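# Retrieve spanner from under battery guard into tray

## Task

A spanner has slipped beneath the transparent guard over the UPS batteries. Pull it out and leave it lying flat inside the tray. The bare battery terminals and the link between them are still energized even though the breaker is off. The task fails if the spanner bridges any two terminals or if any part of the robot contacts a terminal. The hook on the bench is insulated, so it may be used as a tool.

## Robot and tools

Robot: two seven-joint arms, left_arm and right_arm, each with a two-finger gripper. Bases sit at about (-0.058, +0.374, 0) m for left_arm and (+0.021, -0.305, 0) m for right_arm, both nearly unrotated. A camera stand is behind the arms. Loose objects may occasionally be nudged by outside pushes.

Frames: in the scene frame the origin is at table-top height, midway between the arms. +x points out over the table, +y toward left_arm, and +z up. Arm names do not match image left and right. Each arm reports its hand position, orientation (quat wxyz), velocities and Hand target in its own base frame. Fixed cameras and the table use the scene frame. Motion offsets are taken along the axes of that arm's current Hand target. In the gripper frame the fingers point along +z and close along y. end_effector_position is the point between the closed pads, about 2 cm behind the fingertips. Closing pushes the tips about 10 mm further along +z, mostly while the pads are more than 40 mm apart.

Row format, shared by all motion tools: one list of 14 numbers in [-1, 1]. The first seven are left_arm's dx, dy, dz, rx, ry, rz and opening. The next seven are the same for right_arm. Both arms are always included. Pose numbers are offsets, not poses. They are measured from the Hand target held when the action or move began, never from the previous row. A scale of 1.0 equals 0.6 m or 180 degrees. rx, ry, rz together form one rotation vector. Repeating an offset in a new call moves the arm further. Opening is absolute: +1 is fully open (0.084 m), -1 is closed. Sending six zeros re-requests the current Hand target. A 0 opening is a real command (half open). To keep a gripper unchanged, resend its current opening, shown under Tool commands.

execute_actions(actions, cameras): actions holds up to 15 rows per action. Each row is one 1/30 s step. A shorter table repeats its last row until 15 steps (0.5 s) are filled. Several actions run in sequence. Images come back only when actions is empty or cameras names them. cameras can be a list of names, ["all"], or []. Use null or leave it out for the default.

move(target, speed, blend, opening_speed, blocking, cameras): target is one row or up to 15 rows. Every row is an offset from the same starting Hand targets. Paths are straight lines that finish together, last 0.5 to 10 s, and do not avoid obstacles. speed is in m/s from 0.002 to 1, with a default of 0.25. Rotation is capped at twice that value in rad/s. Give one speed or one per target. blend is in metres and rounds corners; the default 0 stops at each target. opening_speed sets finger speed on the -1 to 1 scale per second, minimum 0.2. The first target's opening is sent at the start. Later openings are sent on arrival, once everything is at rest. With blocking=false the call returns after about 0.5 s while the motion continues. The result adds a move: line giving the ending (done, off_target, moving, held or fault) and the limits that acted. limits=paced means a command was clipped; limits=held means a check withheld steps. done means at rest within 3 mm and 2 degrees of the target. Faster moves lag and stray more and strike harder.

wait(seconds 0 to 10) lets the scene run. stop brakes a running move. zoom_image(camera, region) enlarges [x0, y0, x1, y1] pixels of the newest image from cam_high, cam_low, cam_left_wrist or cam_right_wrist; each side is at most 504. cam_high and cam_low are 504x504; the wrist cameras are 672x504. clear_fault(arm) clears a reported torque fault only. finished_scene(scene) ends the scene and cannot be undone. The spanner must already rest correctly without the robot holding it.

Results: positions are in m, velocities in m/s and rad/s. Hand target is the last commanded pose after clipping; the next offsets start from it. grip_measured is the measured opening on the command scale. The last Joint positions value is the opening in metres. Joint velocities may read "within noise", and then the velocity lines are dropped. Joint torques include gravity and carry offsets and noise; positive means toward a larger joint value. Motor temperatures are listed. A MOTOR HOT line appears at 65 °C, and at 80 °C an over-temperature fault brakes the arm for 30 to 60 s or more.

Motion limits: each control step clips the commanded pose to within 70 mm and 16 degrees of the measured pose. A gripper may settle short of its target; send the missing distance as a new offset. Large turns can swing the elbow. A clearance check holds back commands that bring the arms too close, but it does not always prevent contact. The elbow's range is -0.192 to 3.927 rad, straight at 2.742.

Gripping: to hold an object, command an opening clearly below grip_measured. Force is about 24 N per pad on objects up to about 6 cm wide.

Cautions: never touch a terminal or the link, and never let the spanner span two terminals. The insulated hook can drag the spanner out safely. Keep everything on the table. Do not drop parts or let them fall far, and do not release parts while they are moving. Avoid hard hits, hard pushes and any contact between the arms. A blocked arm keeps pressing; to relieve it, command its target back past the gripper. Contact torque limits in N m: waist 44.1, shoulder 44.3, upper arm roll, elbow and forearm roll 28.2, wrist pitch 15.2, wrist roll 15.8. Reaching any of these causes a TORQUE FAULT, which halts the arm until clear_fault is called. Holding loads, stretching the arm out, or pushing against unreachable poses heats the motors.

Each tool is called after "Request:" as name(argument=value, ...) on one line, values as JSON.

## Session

Request:
execute_actions(actions=[])

Request:
zoom_image(camera="cam_high", region=[100, 130, 440, 385])

Scene clock: 0.00 s.
left_arm: end_effector_position=(+0.3462, -0.3233, +0.1663) grip_measured=+1.00 end_effector_quat_wxyz=(-0.061, +0.694, -0.715, +0.050) | right_arm: end_effector_position=(+0.5505, -0.1900, +0.4008) grip_measured=+1.00 end_effector_quat_wxyz=(+0.466, +0.650, -0.469, +0.375)
Joint positions: left_arm=[-0.781 0.012 -0.016 0.915 0.168 0.809 0.693 0.084] | right_arm=[-0.293 0.259 0.445 1.467 -1.374 1.589 1.659 0.084]
Joint velocities: within noise
Joint torques (N m): no reading
Motor temperatures (°C): left_arm=[33 35 42 44 41 35 44] | right_arm=[43 39 41 39 37 39 40]
Hand target: left_arm +0.3462, -0.3233, +0.1663; -0.061, +0.694, -0.715, +0.050 | right_arm +0.5505, -0.1900, +0.4008; +0.466, +0.650, -0.469, +0.375
Tool commands: left_gripper/opening=+1.0 right_gripper/opening=+1.0

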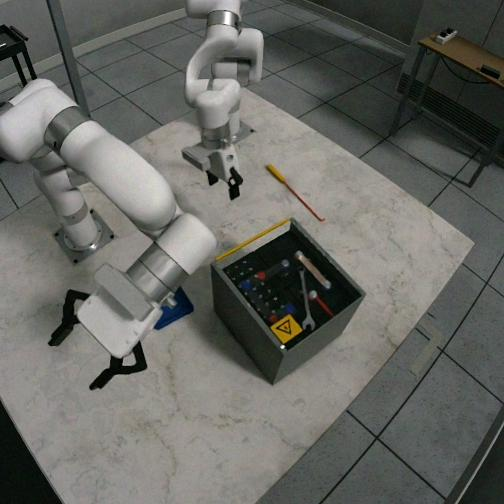

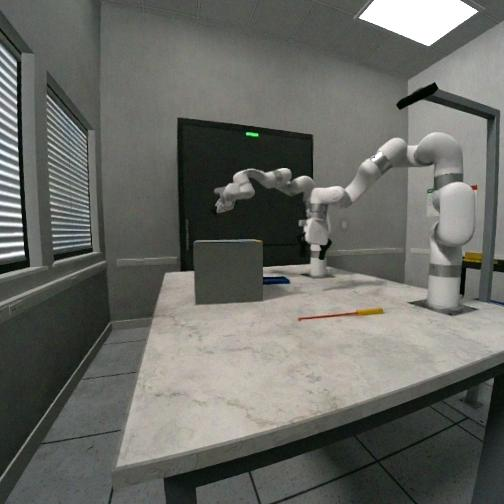

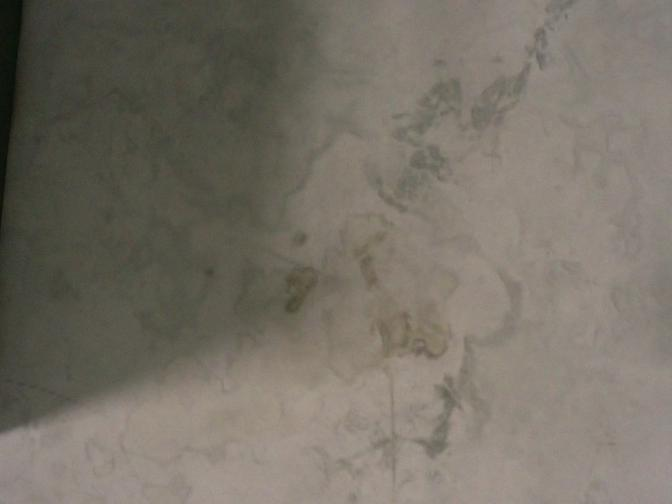

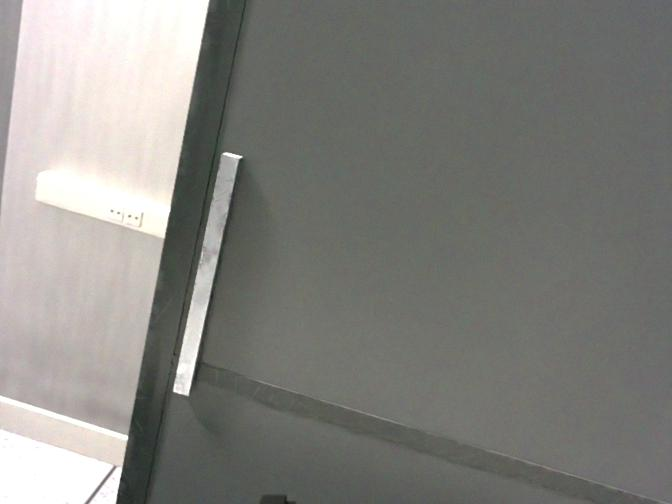

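Scaled by 1.482.

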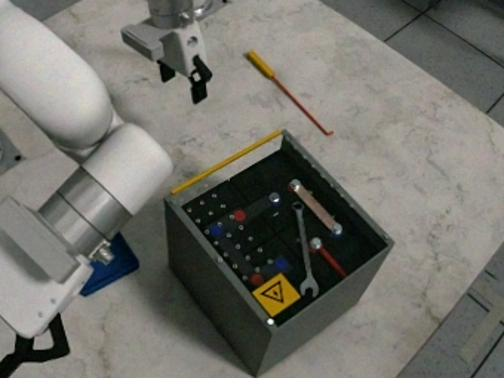

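Request:
move(target=[-0.4373,0.0421,0.0115,-0.0317,0.0477,0.5533,0,-0.2173,0.1983,-0.6462,0.4254,-0.068,-0.1777,0], speed=0.25, cameras=["all"])

Scene clock: 37.53 s.
left_arm: end_effector_position=(+0.3297, -0.0602, +0.1601) grip_measured=-0.01 end_effector_quat_wxyz=(+0.000, +0.100, +0.995, +0.000) | right_arm: end_effector_position=(+0.3802, +0.1999, +0.4212) grip_measured=-0.01 end_effector_quat_wxyz=(-0.001, +0.924, +0.000, +0.383)
Joint positions: left_arm=[-0.694 -0.43 0.498 0.544 0.248 0.942 2.96 0.044] | right_arm=[0.343 -0.659 0.241 0.79 -0.364 0.788 0.758 0.044]
Joint torques (N m): left_arm=[1.12 -14.05 -0.37 21.22 2.08 0.09 0.94] | right_arm=[4.67 -7.18 -4.31 21.54 2.48 -5.06 -1.99]
Motor temperatures (°C): left_arm=[33 36 42 52 41 36 44] | right_arm=[43 40 41 47 37 40 40]
Hand target: left_arm +0.3297, -0.0602, +0.1601; +0.000, +0.100, +0.995, +0.000 | right_arm +0.3802, +0.1999, +0.4211; -0.001, +0.924, +0.000, +0.383
Off the commanded pose: left_arm 0.000 m, 0 deg | right_arm 0.000 m, 0 deg.
move: done

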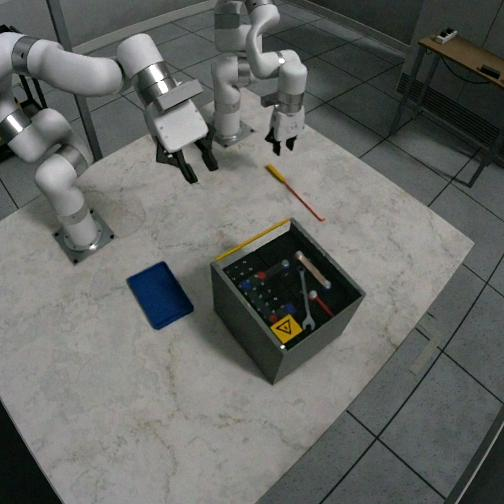

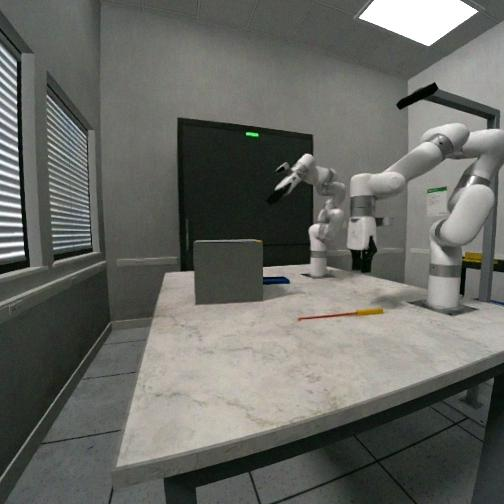

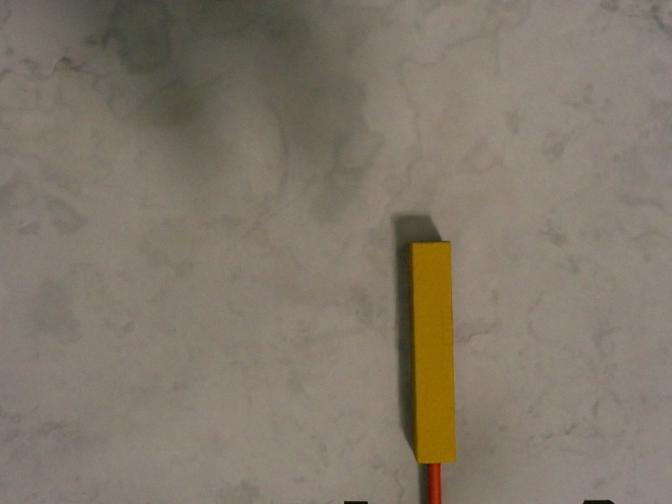

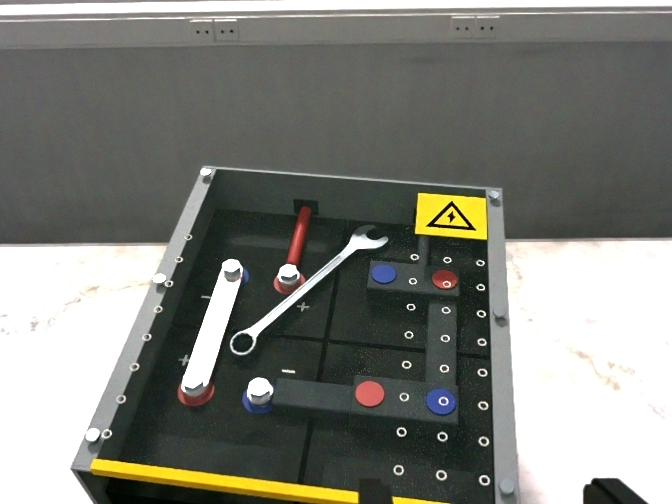

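Request:
zoom_image(camera="cam_high", region=[260, 155, 340, 235])

Request:
zoom_image(camera="cam_right_wrist", region=[70, 160, 522, 500])

Scaled by 6.300.

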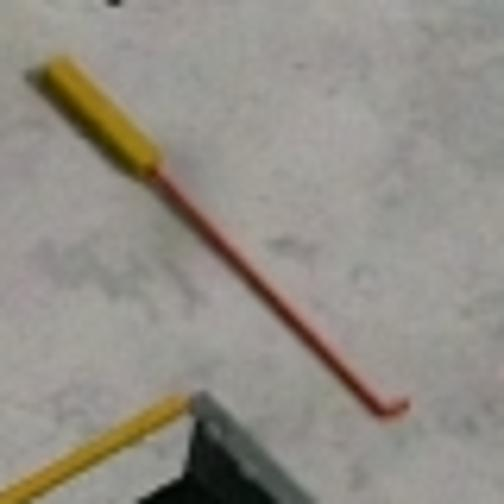

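Scaled by 1.115.

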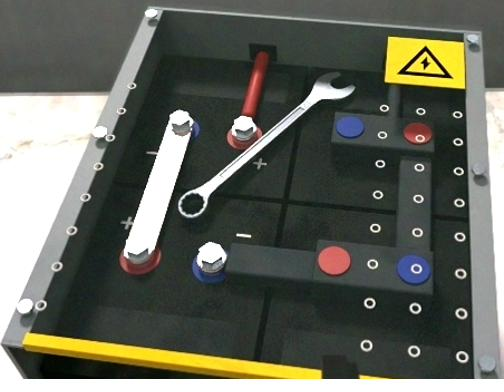

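Request:
move(target=[[0.0267,0.016,0.175,0,0,0,0,0,0,0,0,0,0,0],[0.0267,0.016,0.225,0,0,0,0,0,0,0,0,0,0,0],[0.0267,0.016,0.225,0,0,0,-1,0,0,0,0,0,0,0]], speed=[0.2,0.05,0.05], blend=[0.005,0,0], cameras=["cam_left_wrist","cam_low"])

Scene clock: 90.70 s.
left_arm: end_effector_position=(+0.3159, -0.0477, +0.0251) grip_measured=-0.64 end_effector_quat_wxyz=(+0.000, +0.100, +0.995, +0.000) | right_arm: end_effector_position=(+0.3802, +0.1999, +0.4211) grip_measured=-0.01 end_effector_quat_wxyz=(-0.001, +0.924, +0.000, +0.383)
Joint positions: left_arm=[-0.759 -0.056 0.627 0.354 0.083 0.401 3.134 0.016] | right_arm=[0.343 -0.659 0.241 0.79 -0.364 0.788 0.758 0.044]
Joint torques (N m): left_arm=[-4.47 -7.74 1.44 14.83 -1.2 -2.52 0.04] | right_arm=[4.45 -0.97 -1.71 24.2 2.3 -4.93 -1.62]
Motor temperatures (°C): left_arm=[33 36 42 57 41 36 44] | right_arm=[43 39 41 49 37 41 40]
Hand target: left_arm +0.3159, -0.0477, +0.0251; +0.000, +0.100, +0.995, +0.000 | right_arm +0.3802, +0.1999, +0.4211; -0.001, +0.924, +0.000, +0.383
Off the commanded pose: left_arm 0.000 m, 0 deg | right_arm 0.000 m, 0 deg.
move: done
Images, in order (width x height): cam_low 504x504, cam_left_wrist 672x504.

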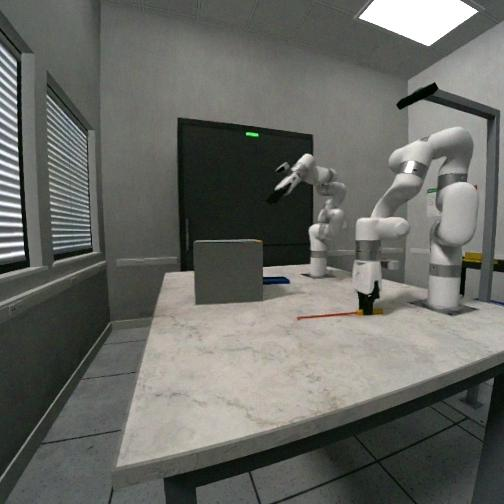

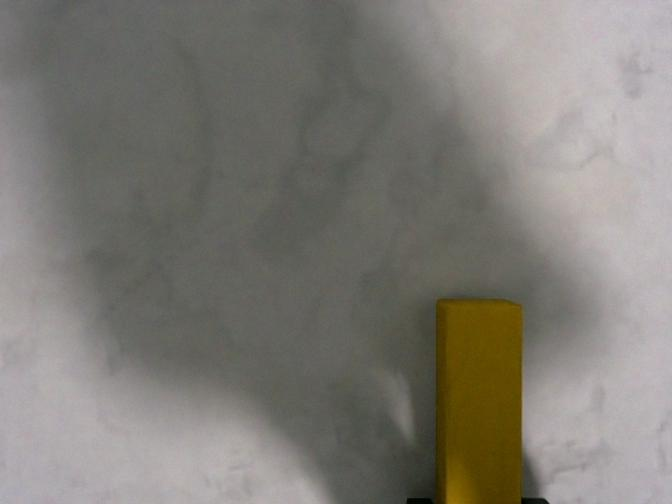

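Request:
move(target=[[0,0,-0.3915,0,0,0,-1,0,0,0,0,0,0,0],[-0.053,-0.498,-0.3915,0.4995,-0.0239,-0.0239,-1,0,0,0,0,0,0,0]], speed=0.2, blend=0.03, cameras=["all"])

Scene clock: 130.57 s.
left_arm: end_effector_position=(+0.2875, -0.3467, +0.2602) grip_measured=-0.64 end_effector_quat_wxyz=(-0.037, +0.037, +0.706, -0.706) | right_arm: end_effector_position=(+0.3802, +0.1999, +0.4211) grip_measured=-0.01 end_effector_quat_wxyz=(-0.001, +0.924, +0.000, +0.383)
Joint positions: left_arm=[-1.881 -0.814 1.417 0.526 -1.422 0.696 4.138 0.016] | right_arm=[0.343 -0.659 0.241 0.79 -0.364 0.788 0.758 0.044]
Joint torques (N m): left_arm=[-5.63 0.23 -7.68 15.13 -2.11 3.23 0.99] | right_arm=[2.95 -1.06 -1.7 25.09 2.09 -4.82 -1.18]
Motor temperatures (°C): left_arm=[33 36 42 51 41 36 44] | right_arm=[43 38 41 51 37 41 40]
Hand target: left_arm +0.2875, -0.3467, +0.2602; -0.038, +0.037, +0.706, -0.706 | right_arm +0.3802, +0.1999, +0.4211; -0.001, +0.924, +0.000, +0.383
Off the commanded pose: left_arm 0.000 m, 0 deg | right_arm 0.000 m, 0 deg.
move: done

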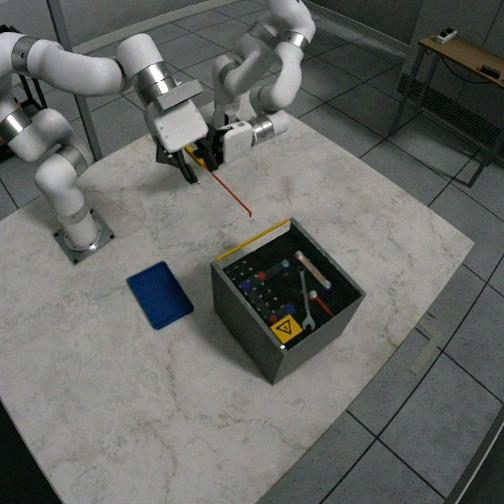

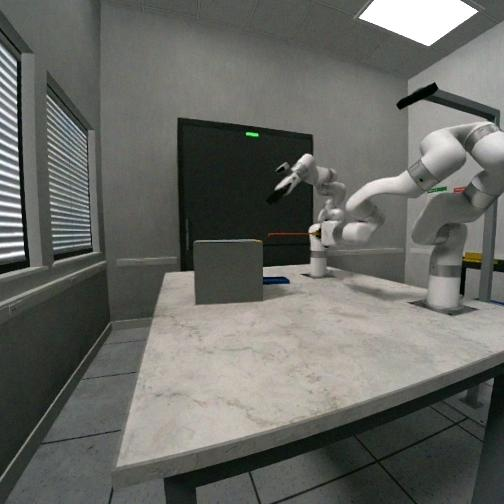

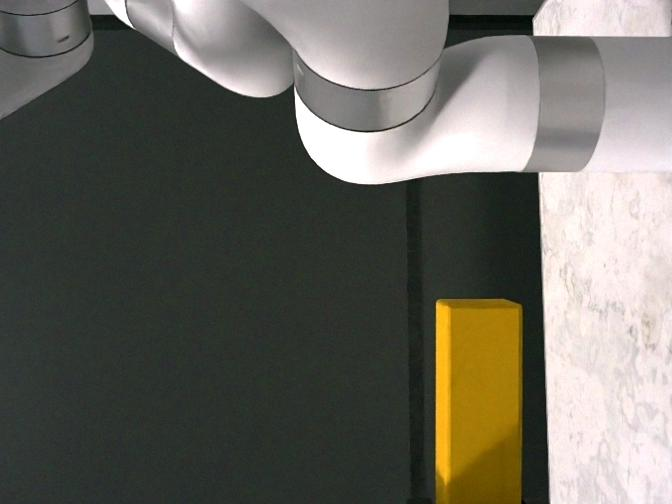

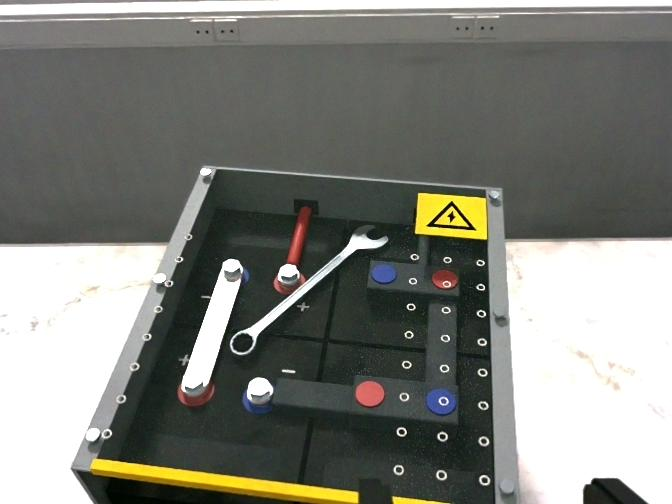

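Request:
move(target=[0,0.0628,0,0,0,0,-1,0,0,0,0,-0.0611,0,0], speed=0.15, cameras=["cam_low","cam_right_wrist"])

Request:
zoom_image(camera="cam_low", region=[180, 210, 340, 290])

Scene clock: 143.73 s.
left_arm: end_effector_position=(+0.2875, -0.3467, +0.2225) grip_measured=-0.64 end_effector_quat_wxyz=(-0.037, +0.037, +0.706, -0.706) | right_arm: end_effector_position=(+0.3802, +0.1999, +0.4211) grip_measured=-0.01 end_effector_quat_wxyz=(+0.000, +0.956, +0.000, +0.292)
Joint positions: left_arm=[-1.993 -0.837 1.58 0.536 -1.42 0.704 4.252 0.016] | right_arm=[0.387 -0.547 0.188 0.958 -0.25 1.001 0.654 0.044]
Joint torques (N m): left_arm=[-5.38 1.76 -8.13 12.99 2.29 3.41 0.8] | right_arm=[4.86 -3.17 -3.74 26.11 2.41 -1.55 -1.85]
Hand target: left_arm +0.2875, -0.3467, +0.2225; -0.038, +0.037, +0.706, -0.706 | right_arm +0.3802, +0.1999, +0.4211; +0.000, +0.956, +0.000, +0.292
Off the commanded pose: left_arm 0.000 m, 0 deg | right_arm 0.000 m, 0 deg.
move: done
Images, in order (width x height): cam_low 504x504, cam_right_wrist 672x504.

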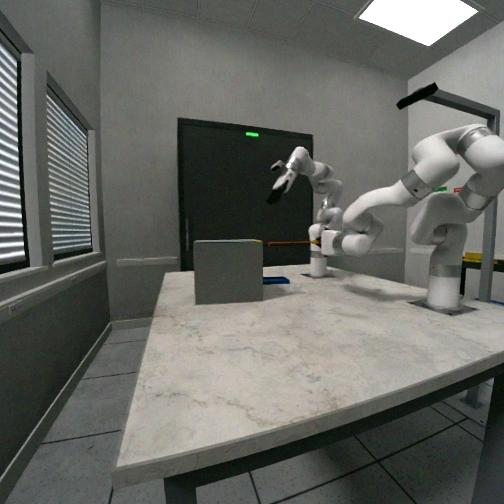

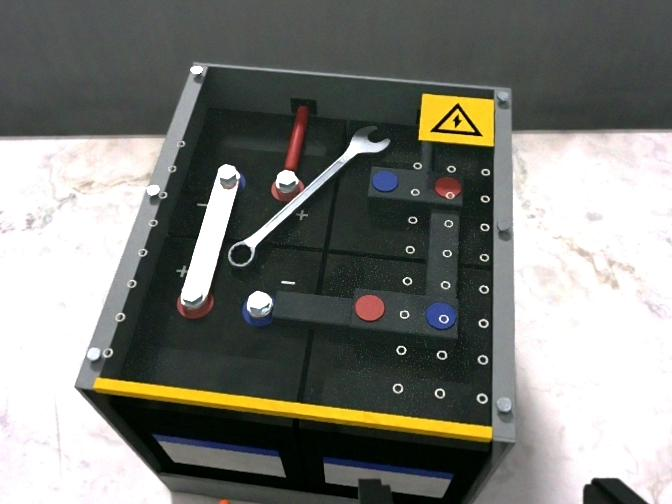

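Scaled by 3.150.

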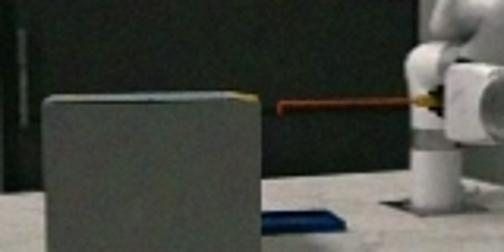

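Request:
move(target=[-0.0287,0,-0.0448,0,0,0,-1,0,0,0,0,0,0,0], speed=0.1, cameras=["cam_low","cam_right_wrist"])

Request:
zoom_image(camera="cam_low", region=[230, 225, 310, 265])

Request:
zoom_image(camera="cam_right_wrist", region=[80, 200, 380, 504])

Scene clock: 165.50 s.
left_arm: end_effector_position=(+0.3074, -0.3218, +0.2225) grip_measured=-0.64 end_effector_quat_wxyz=(-0.038, +0.037, +0.706, -0.706) | right_arm: end_effector_position=(+0.3802, +0.1999, +0.4211) grip_measured=-0.01 end_effector_quat_wxyz=(+0.000, +0.956, +0.000, +0.292)
Joint positions: left_arm=[-1.932 -0.819 1.614 0.559 -1.301 0.77 4.168 0.016] | right_arm=[0.387 -0.547 0.188 0.958 -0.25 1.001 0.654 0.044]
Joint torques (N m): left_arm=[4.47 14.03 -8.01 13.01 2.13 3.28 -1.12] | right_arm=[4.83 -3.14 -3.57 26.1 2.29 -2.22 -1.72]
Hand target: left_arm +0.3074, -0.3218, +0.2225; -0.038, +0.037, +0.706, -0.706 | right_arm +0.3802, +0.1999, +0.4211; +0.000, +0.956, +0.000, +0.292
Off the commanded pose: left_arm 0.000 m, 0 deg | right_arm 0.000 m, 0 deg.
move: done
Images, in order (width x height): cam_low 504x504, cam_right_wrist 672x504.

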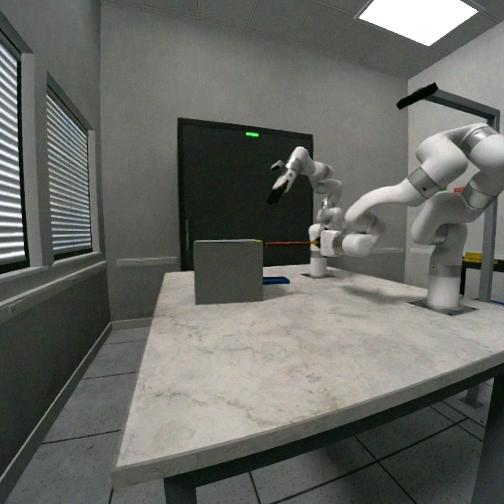

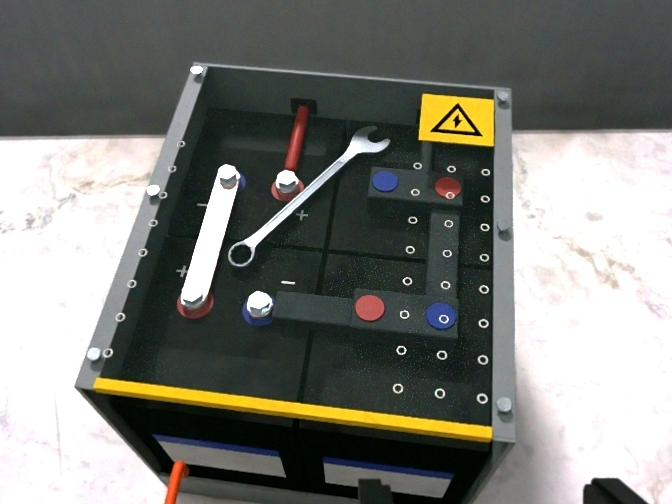

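Scaled by 6.300.

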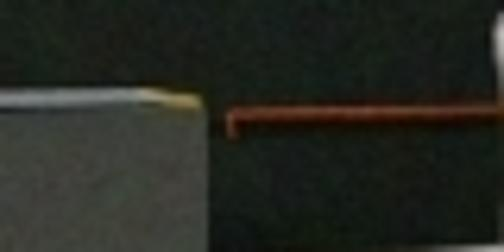

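Scaled by 1.658.

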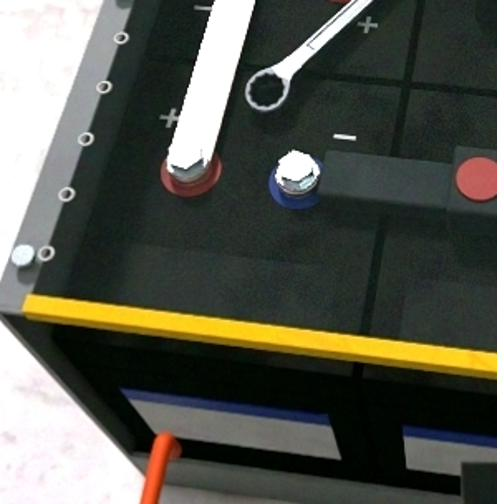

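Request:
move(target=[-0.0917,0,0,0,0,0,-1,0,0,0,0,0,0,0], speed=0.05, cameras=["cam_low","cam_right_wrist"])

Request:
zoom_image(camera="cam_low", region=[230, 225, 310, 265])

Request:
zoom_image(camera="cam_right_wrist", region=[80, 200, 380, 504])

Scene clock: 176.67 s.
left_arm: end_effector_position=(+0.3621, -0.3276, +0.2224) grip_measured=-0.64 end_effector_quat_wxyz=(-0.038, +0.037, +0.706, -0.706) | right_arm: end_effector_position=(+0.3802, +0.1999, +0.4211) grip_measured=-0.01 end_effector_quat_wxyz=(+0.000, +0.956, +0.000, +0.292)
Joint positions: left_arm=[-2.09 -0.844 1.745 0.738 -1.219 0.793 4.089 0.016] | right_arm=[0.387 -0.547 0.188 0.958 -0.25 1.001 0.654 0.044]
Joint torques (N m): left_arm=[-5.6 6.55 -9.47 13.37 2.11 3.09 -1.05] | right_arm=[4.68 -3 -3.61 26.1 2.36 -2.7 -1.58]
Hand target: left_arm +0.3621, -0.3276, +0.2224; -0.038, +0.037, +0.706, -0.706 | right_arm +0.3802, +0.1999, +0.4211; +0.000, +0.956, +0.000, +0.292
Off the commanded pose: left_arm 0.000 m, 0 deg | right_arm 0.000 m, 0 deg.
move: done
Images, in order (width x height): cam_low 504x504, cam_right_wrist 672x504.

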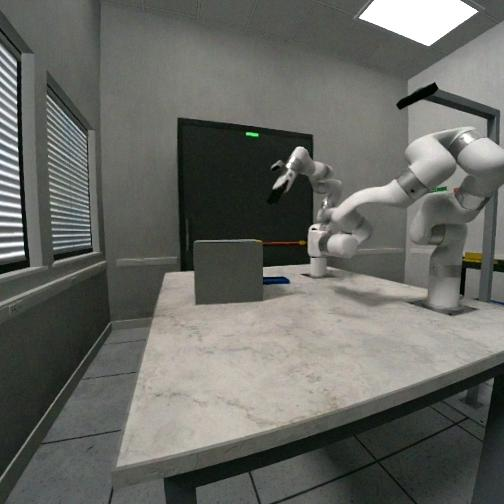

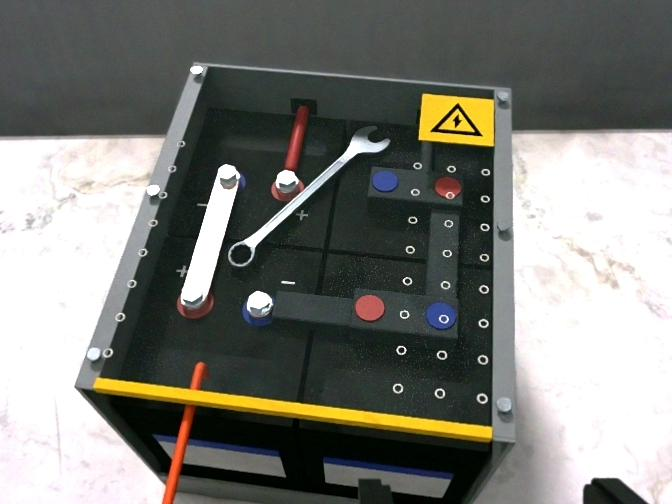

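Scaled by 6.300.

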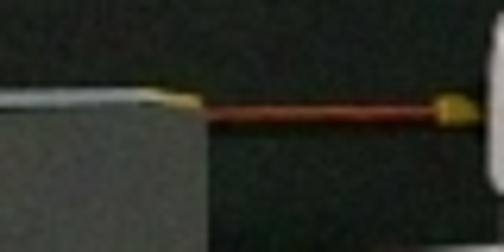

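Scaled by 1.658.

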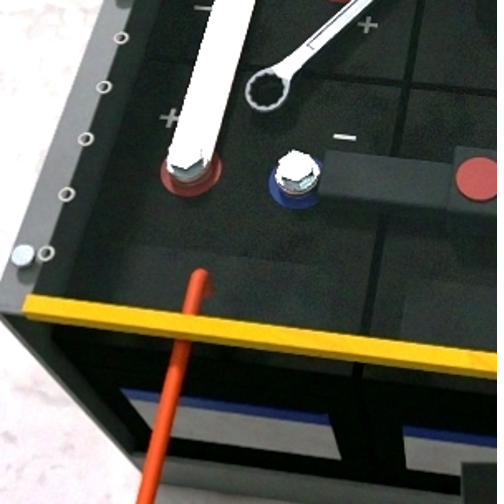

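Request:
move(target=[-0.0833,0,0.0053,0,0,0,-1,0,0,0,0,0,0,0], speed=0.05, cameras=["cam_right_wrist"])

Request:
zoom_image(camera="cam_right_wrist", region=[150, 200, 310, 360])

Scene clock: 189.17 s.
left_arm: end_effector_position=(+0.4115, -0.3360, +0.2224) grip_measured=-0.64 end_effector_quat_wxyz=(-0.038, +0.037, +0.706, -0.706) | right_arm: end_effector_position=(+0.3802, +0.1999, +0.4211) grip_measured=-0.01 end_effector_quat_wxyz=(+0.000, +0.956, +0.000, +0.292)
Joint positions: left_arm=[-2.231 -0.888 1.844 0.911 -1.145 0.808 4.01 0.016] | right_arm=[0.387 -0.547 0.188 0.958 -0.25 1.001 0.654 0.044]
Joint torques (N m): left_arm=[-5.76 10.41 -10.68 13.45 2.01 3.18 -1.02] | right_arm=[4.42 -3.18 -3.52 26.14 2.33 -3.18 -1.36]
Hand target: left_arm +0.4115, -0.3360, +0.2224; -0.038, +0.037, +0.706, -0.706 | right_arm +0.3802, +0.1999, +0.4211; +0.000, +0.956, +0.000, +0.292
Off the commanded pose: left_arm 0.000 m, 0 deg | right_arm 0.000 m, 0 deg.
move: done
Images, in order (width x height): cam_right_wrist 672x504.

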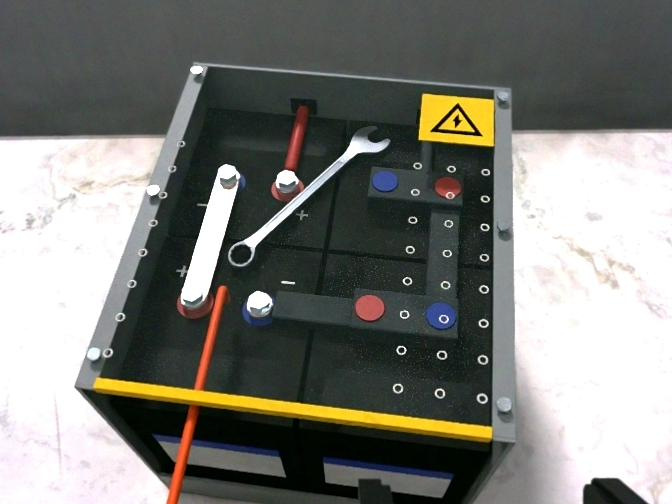

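Scaled by 3.150.

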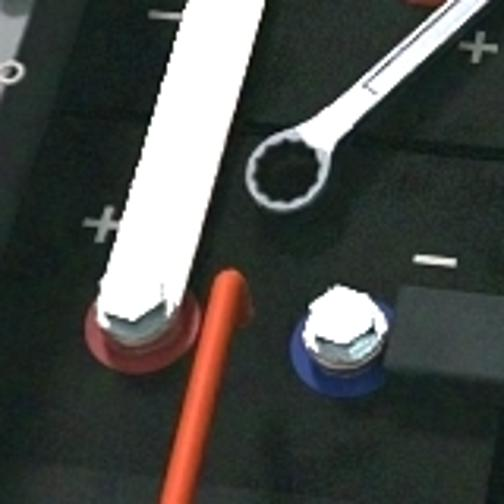

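Request:
move(target=[-0.0728,0,-0.0037,0,0,0,-1,0,0,0,0,0,0,0], speed=0.05, cameras=["cam_right_wrist"])

Request:
zoom_image(camera="cam_right_wrist", region=[180, 190, 300, 310])

Scene clock: 200.07 s.
left_arm: end_effector_position=(+0.4552, -0.3384, +0.2224) grip_measured=-0.64 end_effector_quat_wxyz=(-0.038, +0.037, +0.706, -0.706) | right_arm: end_effector_position=(+0.3802, +0.1999, +0.4211) grip_measured=-0.01 end_effector_quat_wxyz=(+0.000, +0.956, +0.000, +0.292)
Joint positions: left_arm=[-2.336 -0.932 1.921 1.068 -1.071 0.839 3.931 0.016] | right_arm=[0.387 -0.547 0.188 0.958 -0.25 1.001 0.654 0.044]
Joint torques (N m): left_arm=[-5.56 13.88 -11.54 13.76 2.01 3.02 -0.86] | right_arm=[4.13 -3.18 -3.43 26.08 2.29 -3.37 -1.19]
Hand target: left_arm +0.4552, -0.3384, +0.2224; -0.038, +0.037, +0.706, -0.706 | right_arm +0.3802, +0.1999, +0.4211; +0.000, +0.956, +0.000, +0.292
Off the commanded pose: left_arm 0.000 m, 0 deg | right_arm 0.000 m, 0 deg.
move: done
Images, in order (width x height): cam_right_wrist 672x504.

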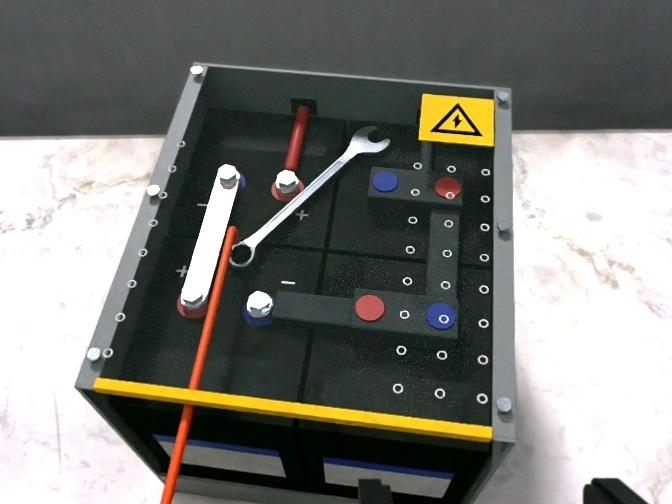

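Scaled by 4.200.

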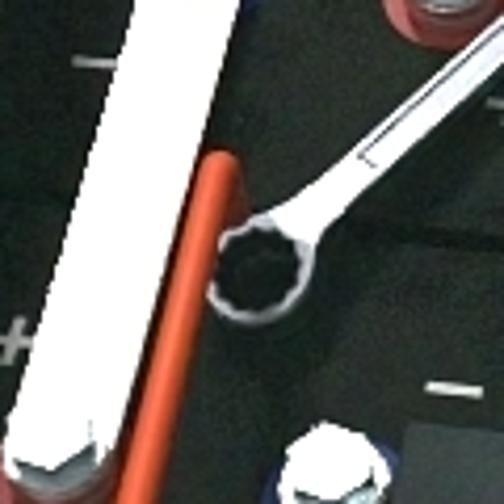

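Request:
move(target=[[0.0033,0,0.0042,0,0,0,-1,0,0,0,0,0,0,0],[0.0033,0.0075,0.0042,0,0,0,-1,0,0,0,0,0,0,0]], speed=0.03, cameras=["cam_right_wrist"])

Request:
zoom_image(camera="cam_right_wrist", region=[200, 210, 280, 290])

Scene clock: 211.33 s.
left_arm: end_effector_position=(+0.4529, -0.3407, +0.2179) grip_measured=-0.64 end_effector_quat_wxyz=(-0.037, +0.037, +0.706, -0.706) | right_arm: end_effector_position=(+0.3802, +0.1999, +0.4211) grip_measured=-0.01 end_effector_quat_wxyz=(+0.000, +0.956, +0.000, +0.292)
Joint positions: left_arm=[-2.342 -0.94 1.925 1.064 -1.075 0.831 3.944 0.016] | right_arm=[0.387 -0.547 0.188 0.958 -0.25 1.001 0.654 0.044]
Joint torques (N m): left_arm=[-5.64 13.93 -11.62 13.59 2.08 -0.11 1.04] | right_arm=[4.11 -3.15 -3.27 26.1 2.33 -3.37 -0.95]
Motor temperatures (°C): left_arm=[33 36 47 49 41 37 44] | right_arm=[43 38 41 53 37 40 40]
Hand target: left_arm +0.4529, -0.3407, +0.2179; -0.038, +0.037, +0.706, -0.706 | right_arm +0.3802, +0.1999, +0.4211; +0.000, +0.956, +0.000, +0.292
Off the commanded pose: left_arm 0.000 m, 0 deg | right_arm 0.000 m, 0 deg.
move: done
Images, in order (width x height): cam_right_wrist 672x504.

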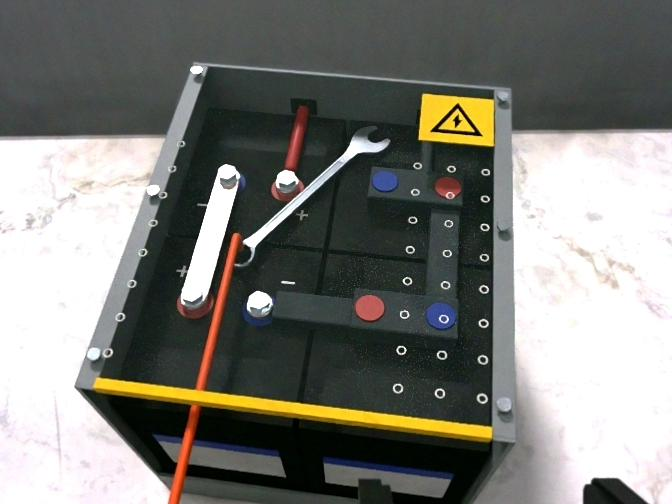

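Scaled by 6.300.

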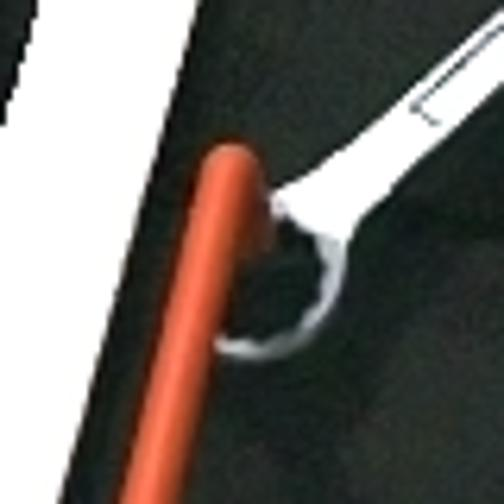

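Request:
move(target=[[0,0,0.0025,0,0,0,-1,0,0,0,0,0,0,0],[0,0.0079,0.0025,0,0,0,-1,0,0,0,0,0,0,0]], speed=0.03, cameras=["cam_right_wrist"])

Request:
zoom_image(camera="cam_right_wrist", region=[200, 210, 280, 290])

Scene clock: 220.30 s.
left_arm: end_effector_position=(+0.4528, -0.3422, +0.2132) grip_measured=-0.64 end_effector_quat_wxyz=(-0.037, +0.037, +0.706, -0.706) | right_arm: end_effector_position=(+0.3802, +0.1999, +0.4211) grip_measured=-0.01 end_effector_quat_wxyz=(+0.000, +0.956, +0.000, +0.292)
Joint positions: left_arm=[-2.352 -0.95 1.933 1.066 -1.074 0.826 3.953 0.016] | right_arm=[0.387 -0.547 0.188 0.958 -0.25 1.001 0.654 0.044]
Joint torques (N m): left_arm=[-5.62 13.97 -11.76 13.5 2.15 -0.19 0.97] | right_arm=[3.87 -3.24 -3.31 26.14 2.35 -3.47 -0.83]
Hand target: left_arm +0.4528, -0.3422, +0.2132; -0.038, +0.037, +0.706, -0.706 | right_arm +0.3802, +0.1999, +0.4211; +0.000, +0.956, +0.000, +0.292
Off the commanded pose: left_arm 0.000 m, 0 deg | right_arm 0.000 m, 0 deg.
move: done
Images, in order (width x height): cam_right_wrist 672x504.

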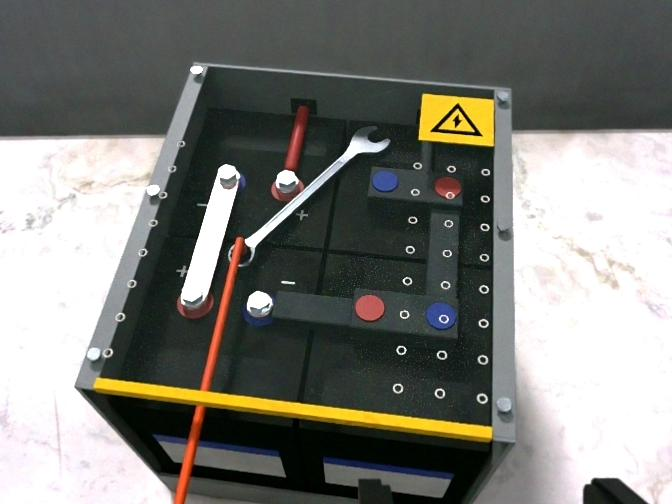

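Scaled by 6.300.

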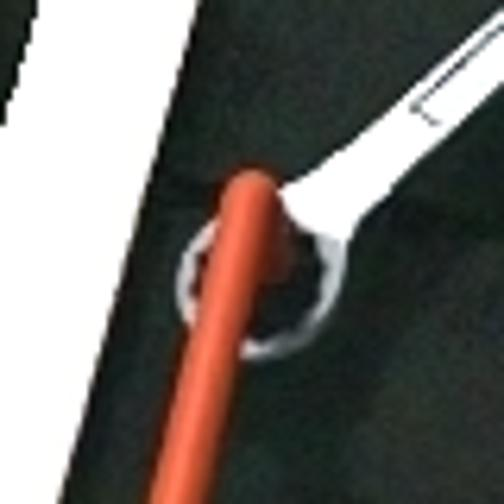

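Request:
move(target=[0.0333,0,0,0,0,0,-1,0,0,0,0,0,0,0], speed=0.03, cameras=["cam_right_wrist"])

Request:
zoom_image(camera="cam_right_wrist", region=[160, 110, 400, 350])

Scene clock: 232.00 s.
left_arm: end_effector_position=(+0.4329, -0.3401, +0.2132) grip_measured=-0.64 end_effector_quat_wxyz=(-0.037, +0.037, +0.706, -0.706) | right_arm: end_effector_position=(+0.3802, +0.1999, +0.4211) grip_measured=-0.01 end_effector_quat_wxyz=(+0.000, +0.956, +0.000, +0.292)
Joint positions: left_arm=[-2.303 -0.929 1.9 0.993 -1.105 0.812 3.989 0.016] | right_arm=[0.387 -0.547 0.188 0.958 -0.25 1.001 0.654 0.044]
Joint torques (N m): left_arm=[4.69 24.01 -15.73 7.37 -2.59 -0.14 0.7] | right_arm=[3.69 -3.2 -3.19 26.12 2.37 -3.45 -0.63]
Hand target: left_arm +0.4329, -0.3401, +0.2132; -0.038, +0.037, +0.706, -0.706 | right_arm +0.3802, +0.1999, +0.4211; +0.000, +0.956, +0.000, +0.292
Off the commanded pose: left_arm 0.000 m, 0 deg | right_arm 0.000 m, 0 deg.
move: done
Images, in order (width x height): cam_right_wrist 672x504.

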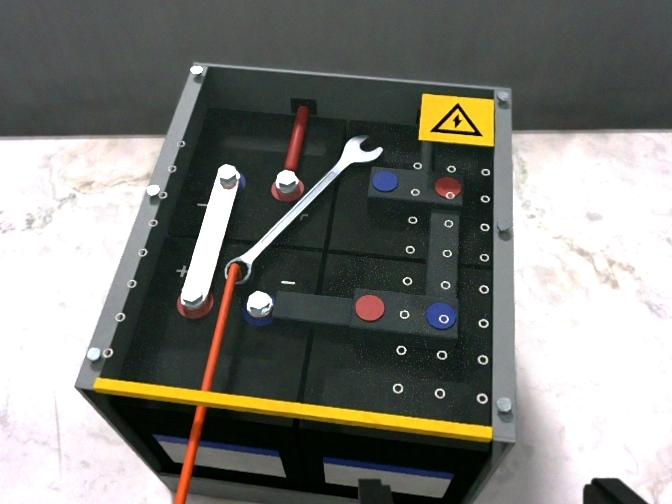

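Scaled by 2.100.

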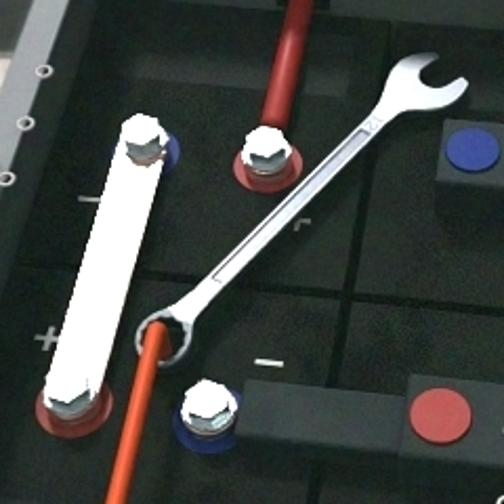

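Request:
move(target=[0.0333,0,0,0,0,0,-1,0,0,0,0,0,0,0], speed=0.03, cameras=["cam_right_wrist"])

Request:
zoom_image(camera="cam_right_wrist", region=[160, 130, 400, 370])

Scene clock: 248.17 s.
left_arm: end_effector_position=(+0.4131, -0.3380, +0.2132) grip_measured=-0.64 end_effector_quat_wxyz=(-0.037, +0.037, +0.706, -0.706) | right_arm: end_effector_position=(+0.3802, +0.1999, +0.4211) grip_measured=-0.01 end_effector_quat_wxyz=(+0.000, +0.956, +0.000, +0.292)
Joint positions: left_arm=[-2.254 -0.911 1.866 0.921 -1.137 0.8 4.025 0.016] | right_arm=[0.387 -0.547 0.188 0.958 -0.25 1.001 0.654 0.044]
Joint torques (N m): left_arm=[4.66 22.47 -15.34 7.41 -2.32 -0.19 0.81] | right_arm=[3.42 -3.08 -3.04 25.99 2.31 -3.41 -0.53]
Hand target: left_arm +0.4130, -0.3380, +0.2132; -0.038, +0.037, +0.706, -0.706 | right_arm +0.3802, +0.1999, +0.4211; +0.000, +0.956, +0.000, +0.292
Off the commanded pose: left_arm 0.000 m, 0 deg | right_arm 0.000 m, 0 deg.
move: done
Images, in order (width x height): cam_right_wrist 672x504.

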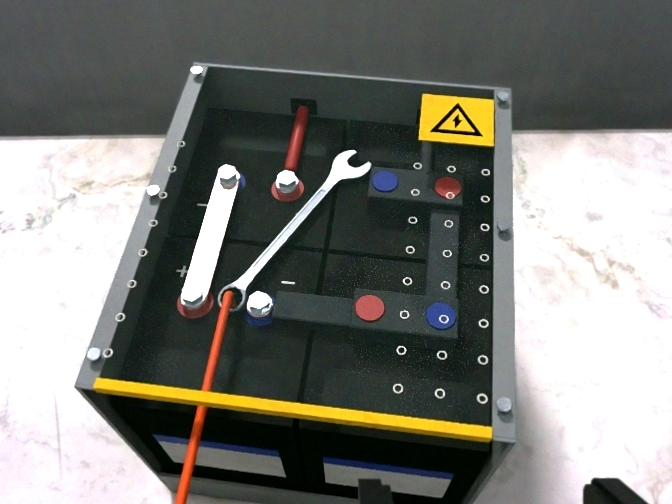

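Scaled by 2.100.

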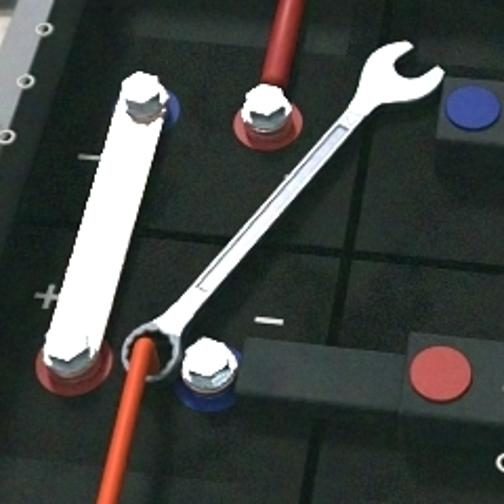

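Request:
move(target=[[0.0148,0,-0.0015,0,0,0,-1,0,0,0,0,0,0,0],[0.0323,0,-0.0092,0,0,0,-1,0,0,0,0,0,0,0]], speed=0.03, blend=0.001, cameras=["cam_right_wrist"])

Request:
zoom_image(camera="cam_right_wrist", region=[160, 130, 400, 370])

Scene clock: 275.10 s.
left_arm: end_effector_position=(+0.3944, -0.3305, +0.2132) grip_measured=-0.64 end_effector_quat_wxyz=(-0.038, +0.037, +0.706, -0.706) | right_arm: end_effector_position=(+0.3802, +0.1999, +0.4211) grip_measured=-0.01 end_effector_quat_wxyz=(+0.000, +0.956, +0.000, +0.292)
Joint positions: left_arm=[-2.191 -0.889 1.833 0.85 -1.158 0.801 4.052 0.016] | right_arm=[0.387 -0.547 0.188 0.958 -0.25 1.001 0.654 0.044]
Joint torques (N m): left_arm=[4.61 20.9 -14.83 7.12 -2.4 3.16 0.82] | right_arm=[3.57 -2.99 -2.94 26.04 2.31 -3.36 -0.36]
Hand target: left_arm +0.3944, -0.3305, +0.2132; -0.038, +0.037, +0.706, -0.706 | right_arm +0.3802, +0.1999, +0.4211; +0.000, +0.956, +0.000, +0.292
Off the commanded pose: left_arm 0.000 m, 0 deg | right_arm 0.000 m, 0 deg.
move: done
Images, in order (width x height): cam_right_wrist 672x504.

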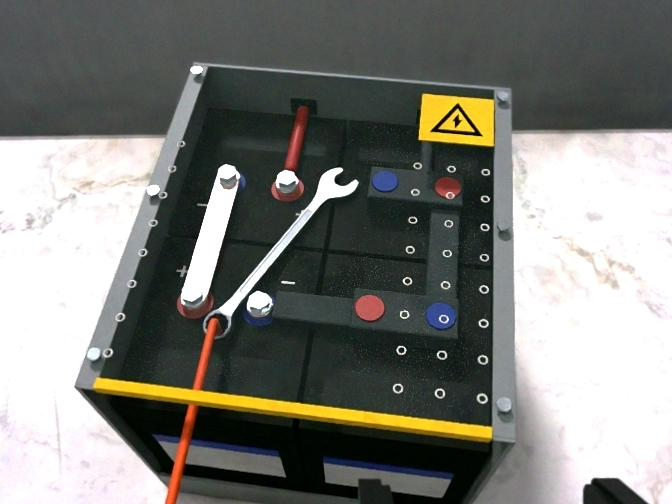

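Scaled by 2.100.

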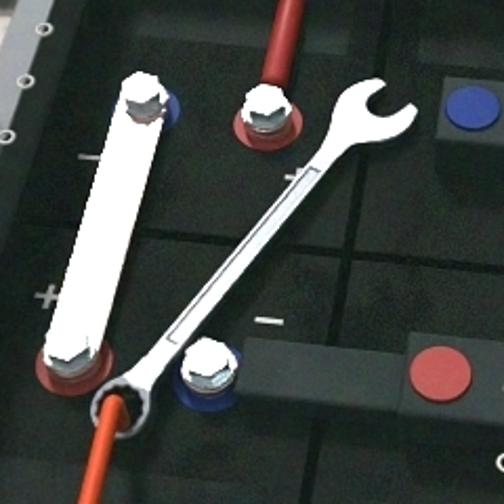

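Request:
move(target=[[0.0183,0,-0.0113,0,0,0,-1,0,0,0,0,0,0,0],[0.0445,0,-0.0213,0,0,0,-1,0,0,0,0,0,0,0]], speed=0.03, blend=0.001, cameras=["cam_right_wrist"])

Request:
zoom_image(camera="cam_right_wrist", region=[140, 150, 400, 410])

Scene clock: 287.20 s.
left_arm: end_effector_position=(+0.3692, -0.3149, +0.2132) grip_measured=-0.64 end_effector_quat_wxyz=(-0.038, +0.037, +0.706, -0.706) | right_arm: end_effector_position=(+0.3802, +0.1999, +0.4211) grip_measured=-0.01 end_effector_quat_wxyz=(+0.000, +0.956, +0.000, +0.292)
Joint positions: left_arm=[-2.086 -0.855 1.787 0.752 -1.173 0.819 4.08 0.016] | right_arm=[0.387 -0.547 0.188 0.958 -0.25 1.001 0.654 0.044]
Joint torques (N m): left_arm=[4.81 18.5 -14.14 6.99 -2.15 3.27 0.68] | right_arm=[3.24 -3.25 -2.82 26.16 2.39 -3.39 -0.17]
Hand target: left_arm +0.3691, -0.3149, +0.2132; -0.038, +0.037, +0.706, -0.706 | right_arm +0.3802, +0.1999, +0.4211; +0.000, +0.956, +0.000, +0.292
Off the commanded pose: left_arm 0.000 m, 0 deg | right_arm 0.000 m, 0 deg.
move: done
Images, in order (width x height): cam_right_wrist 672x504.

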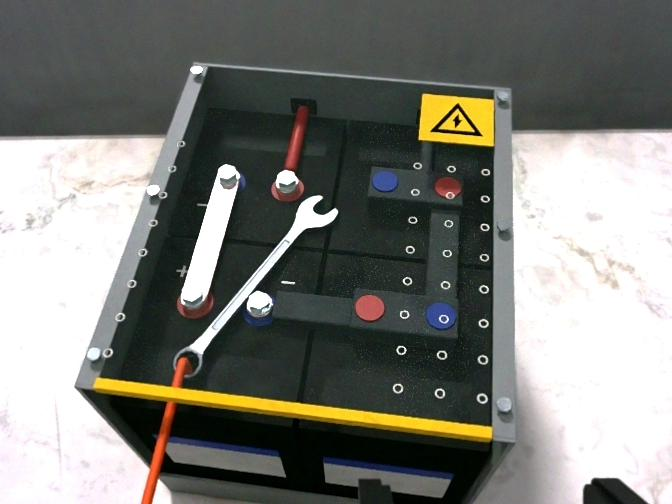

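Scaled by 1.938.

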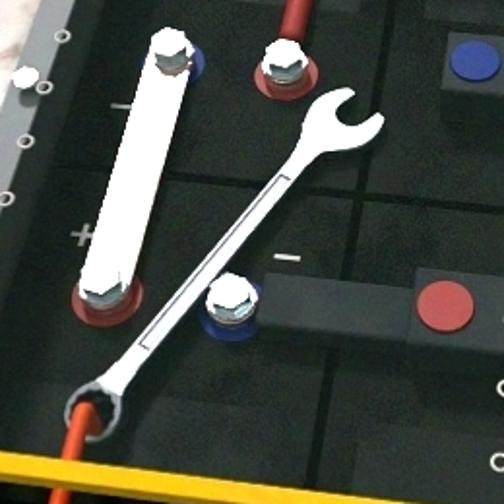

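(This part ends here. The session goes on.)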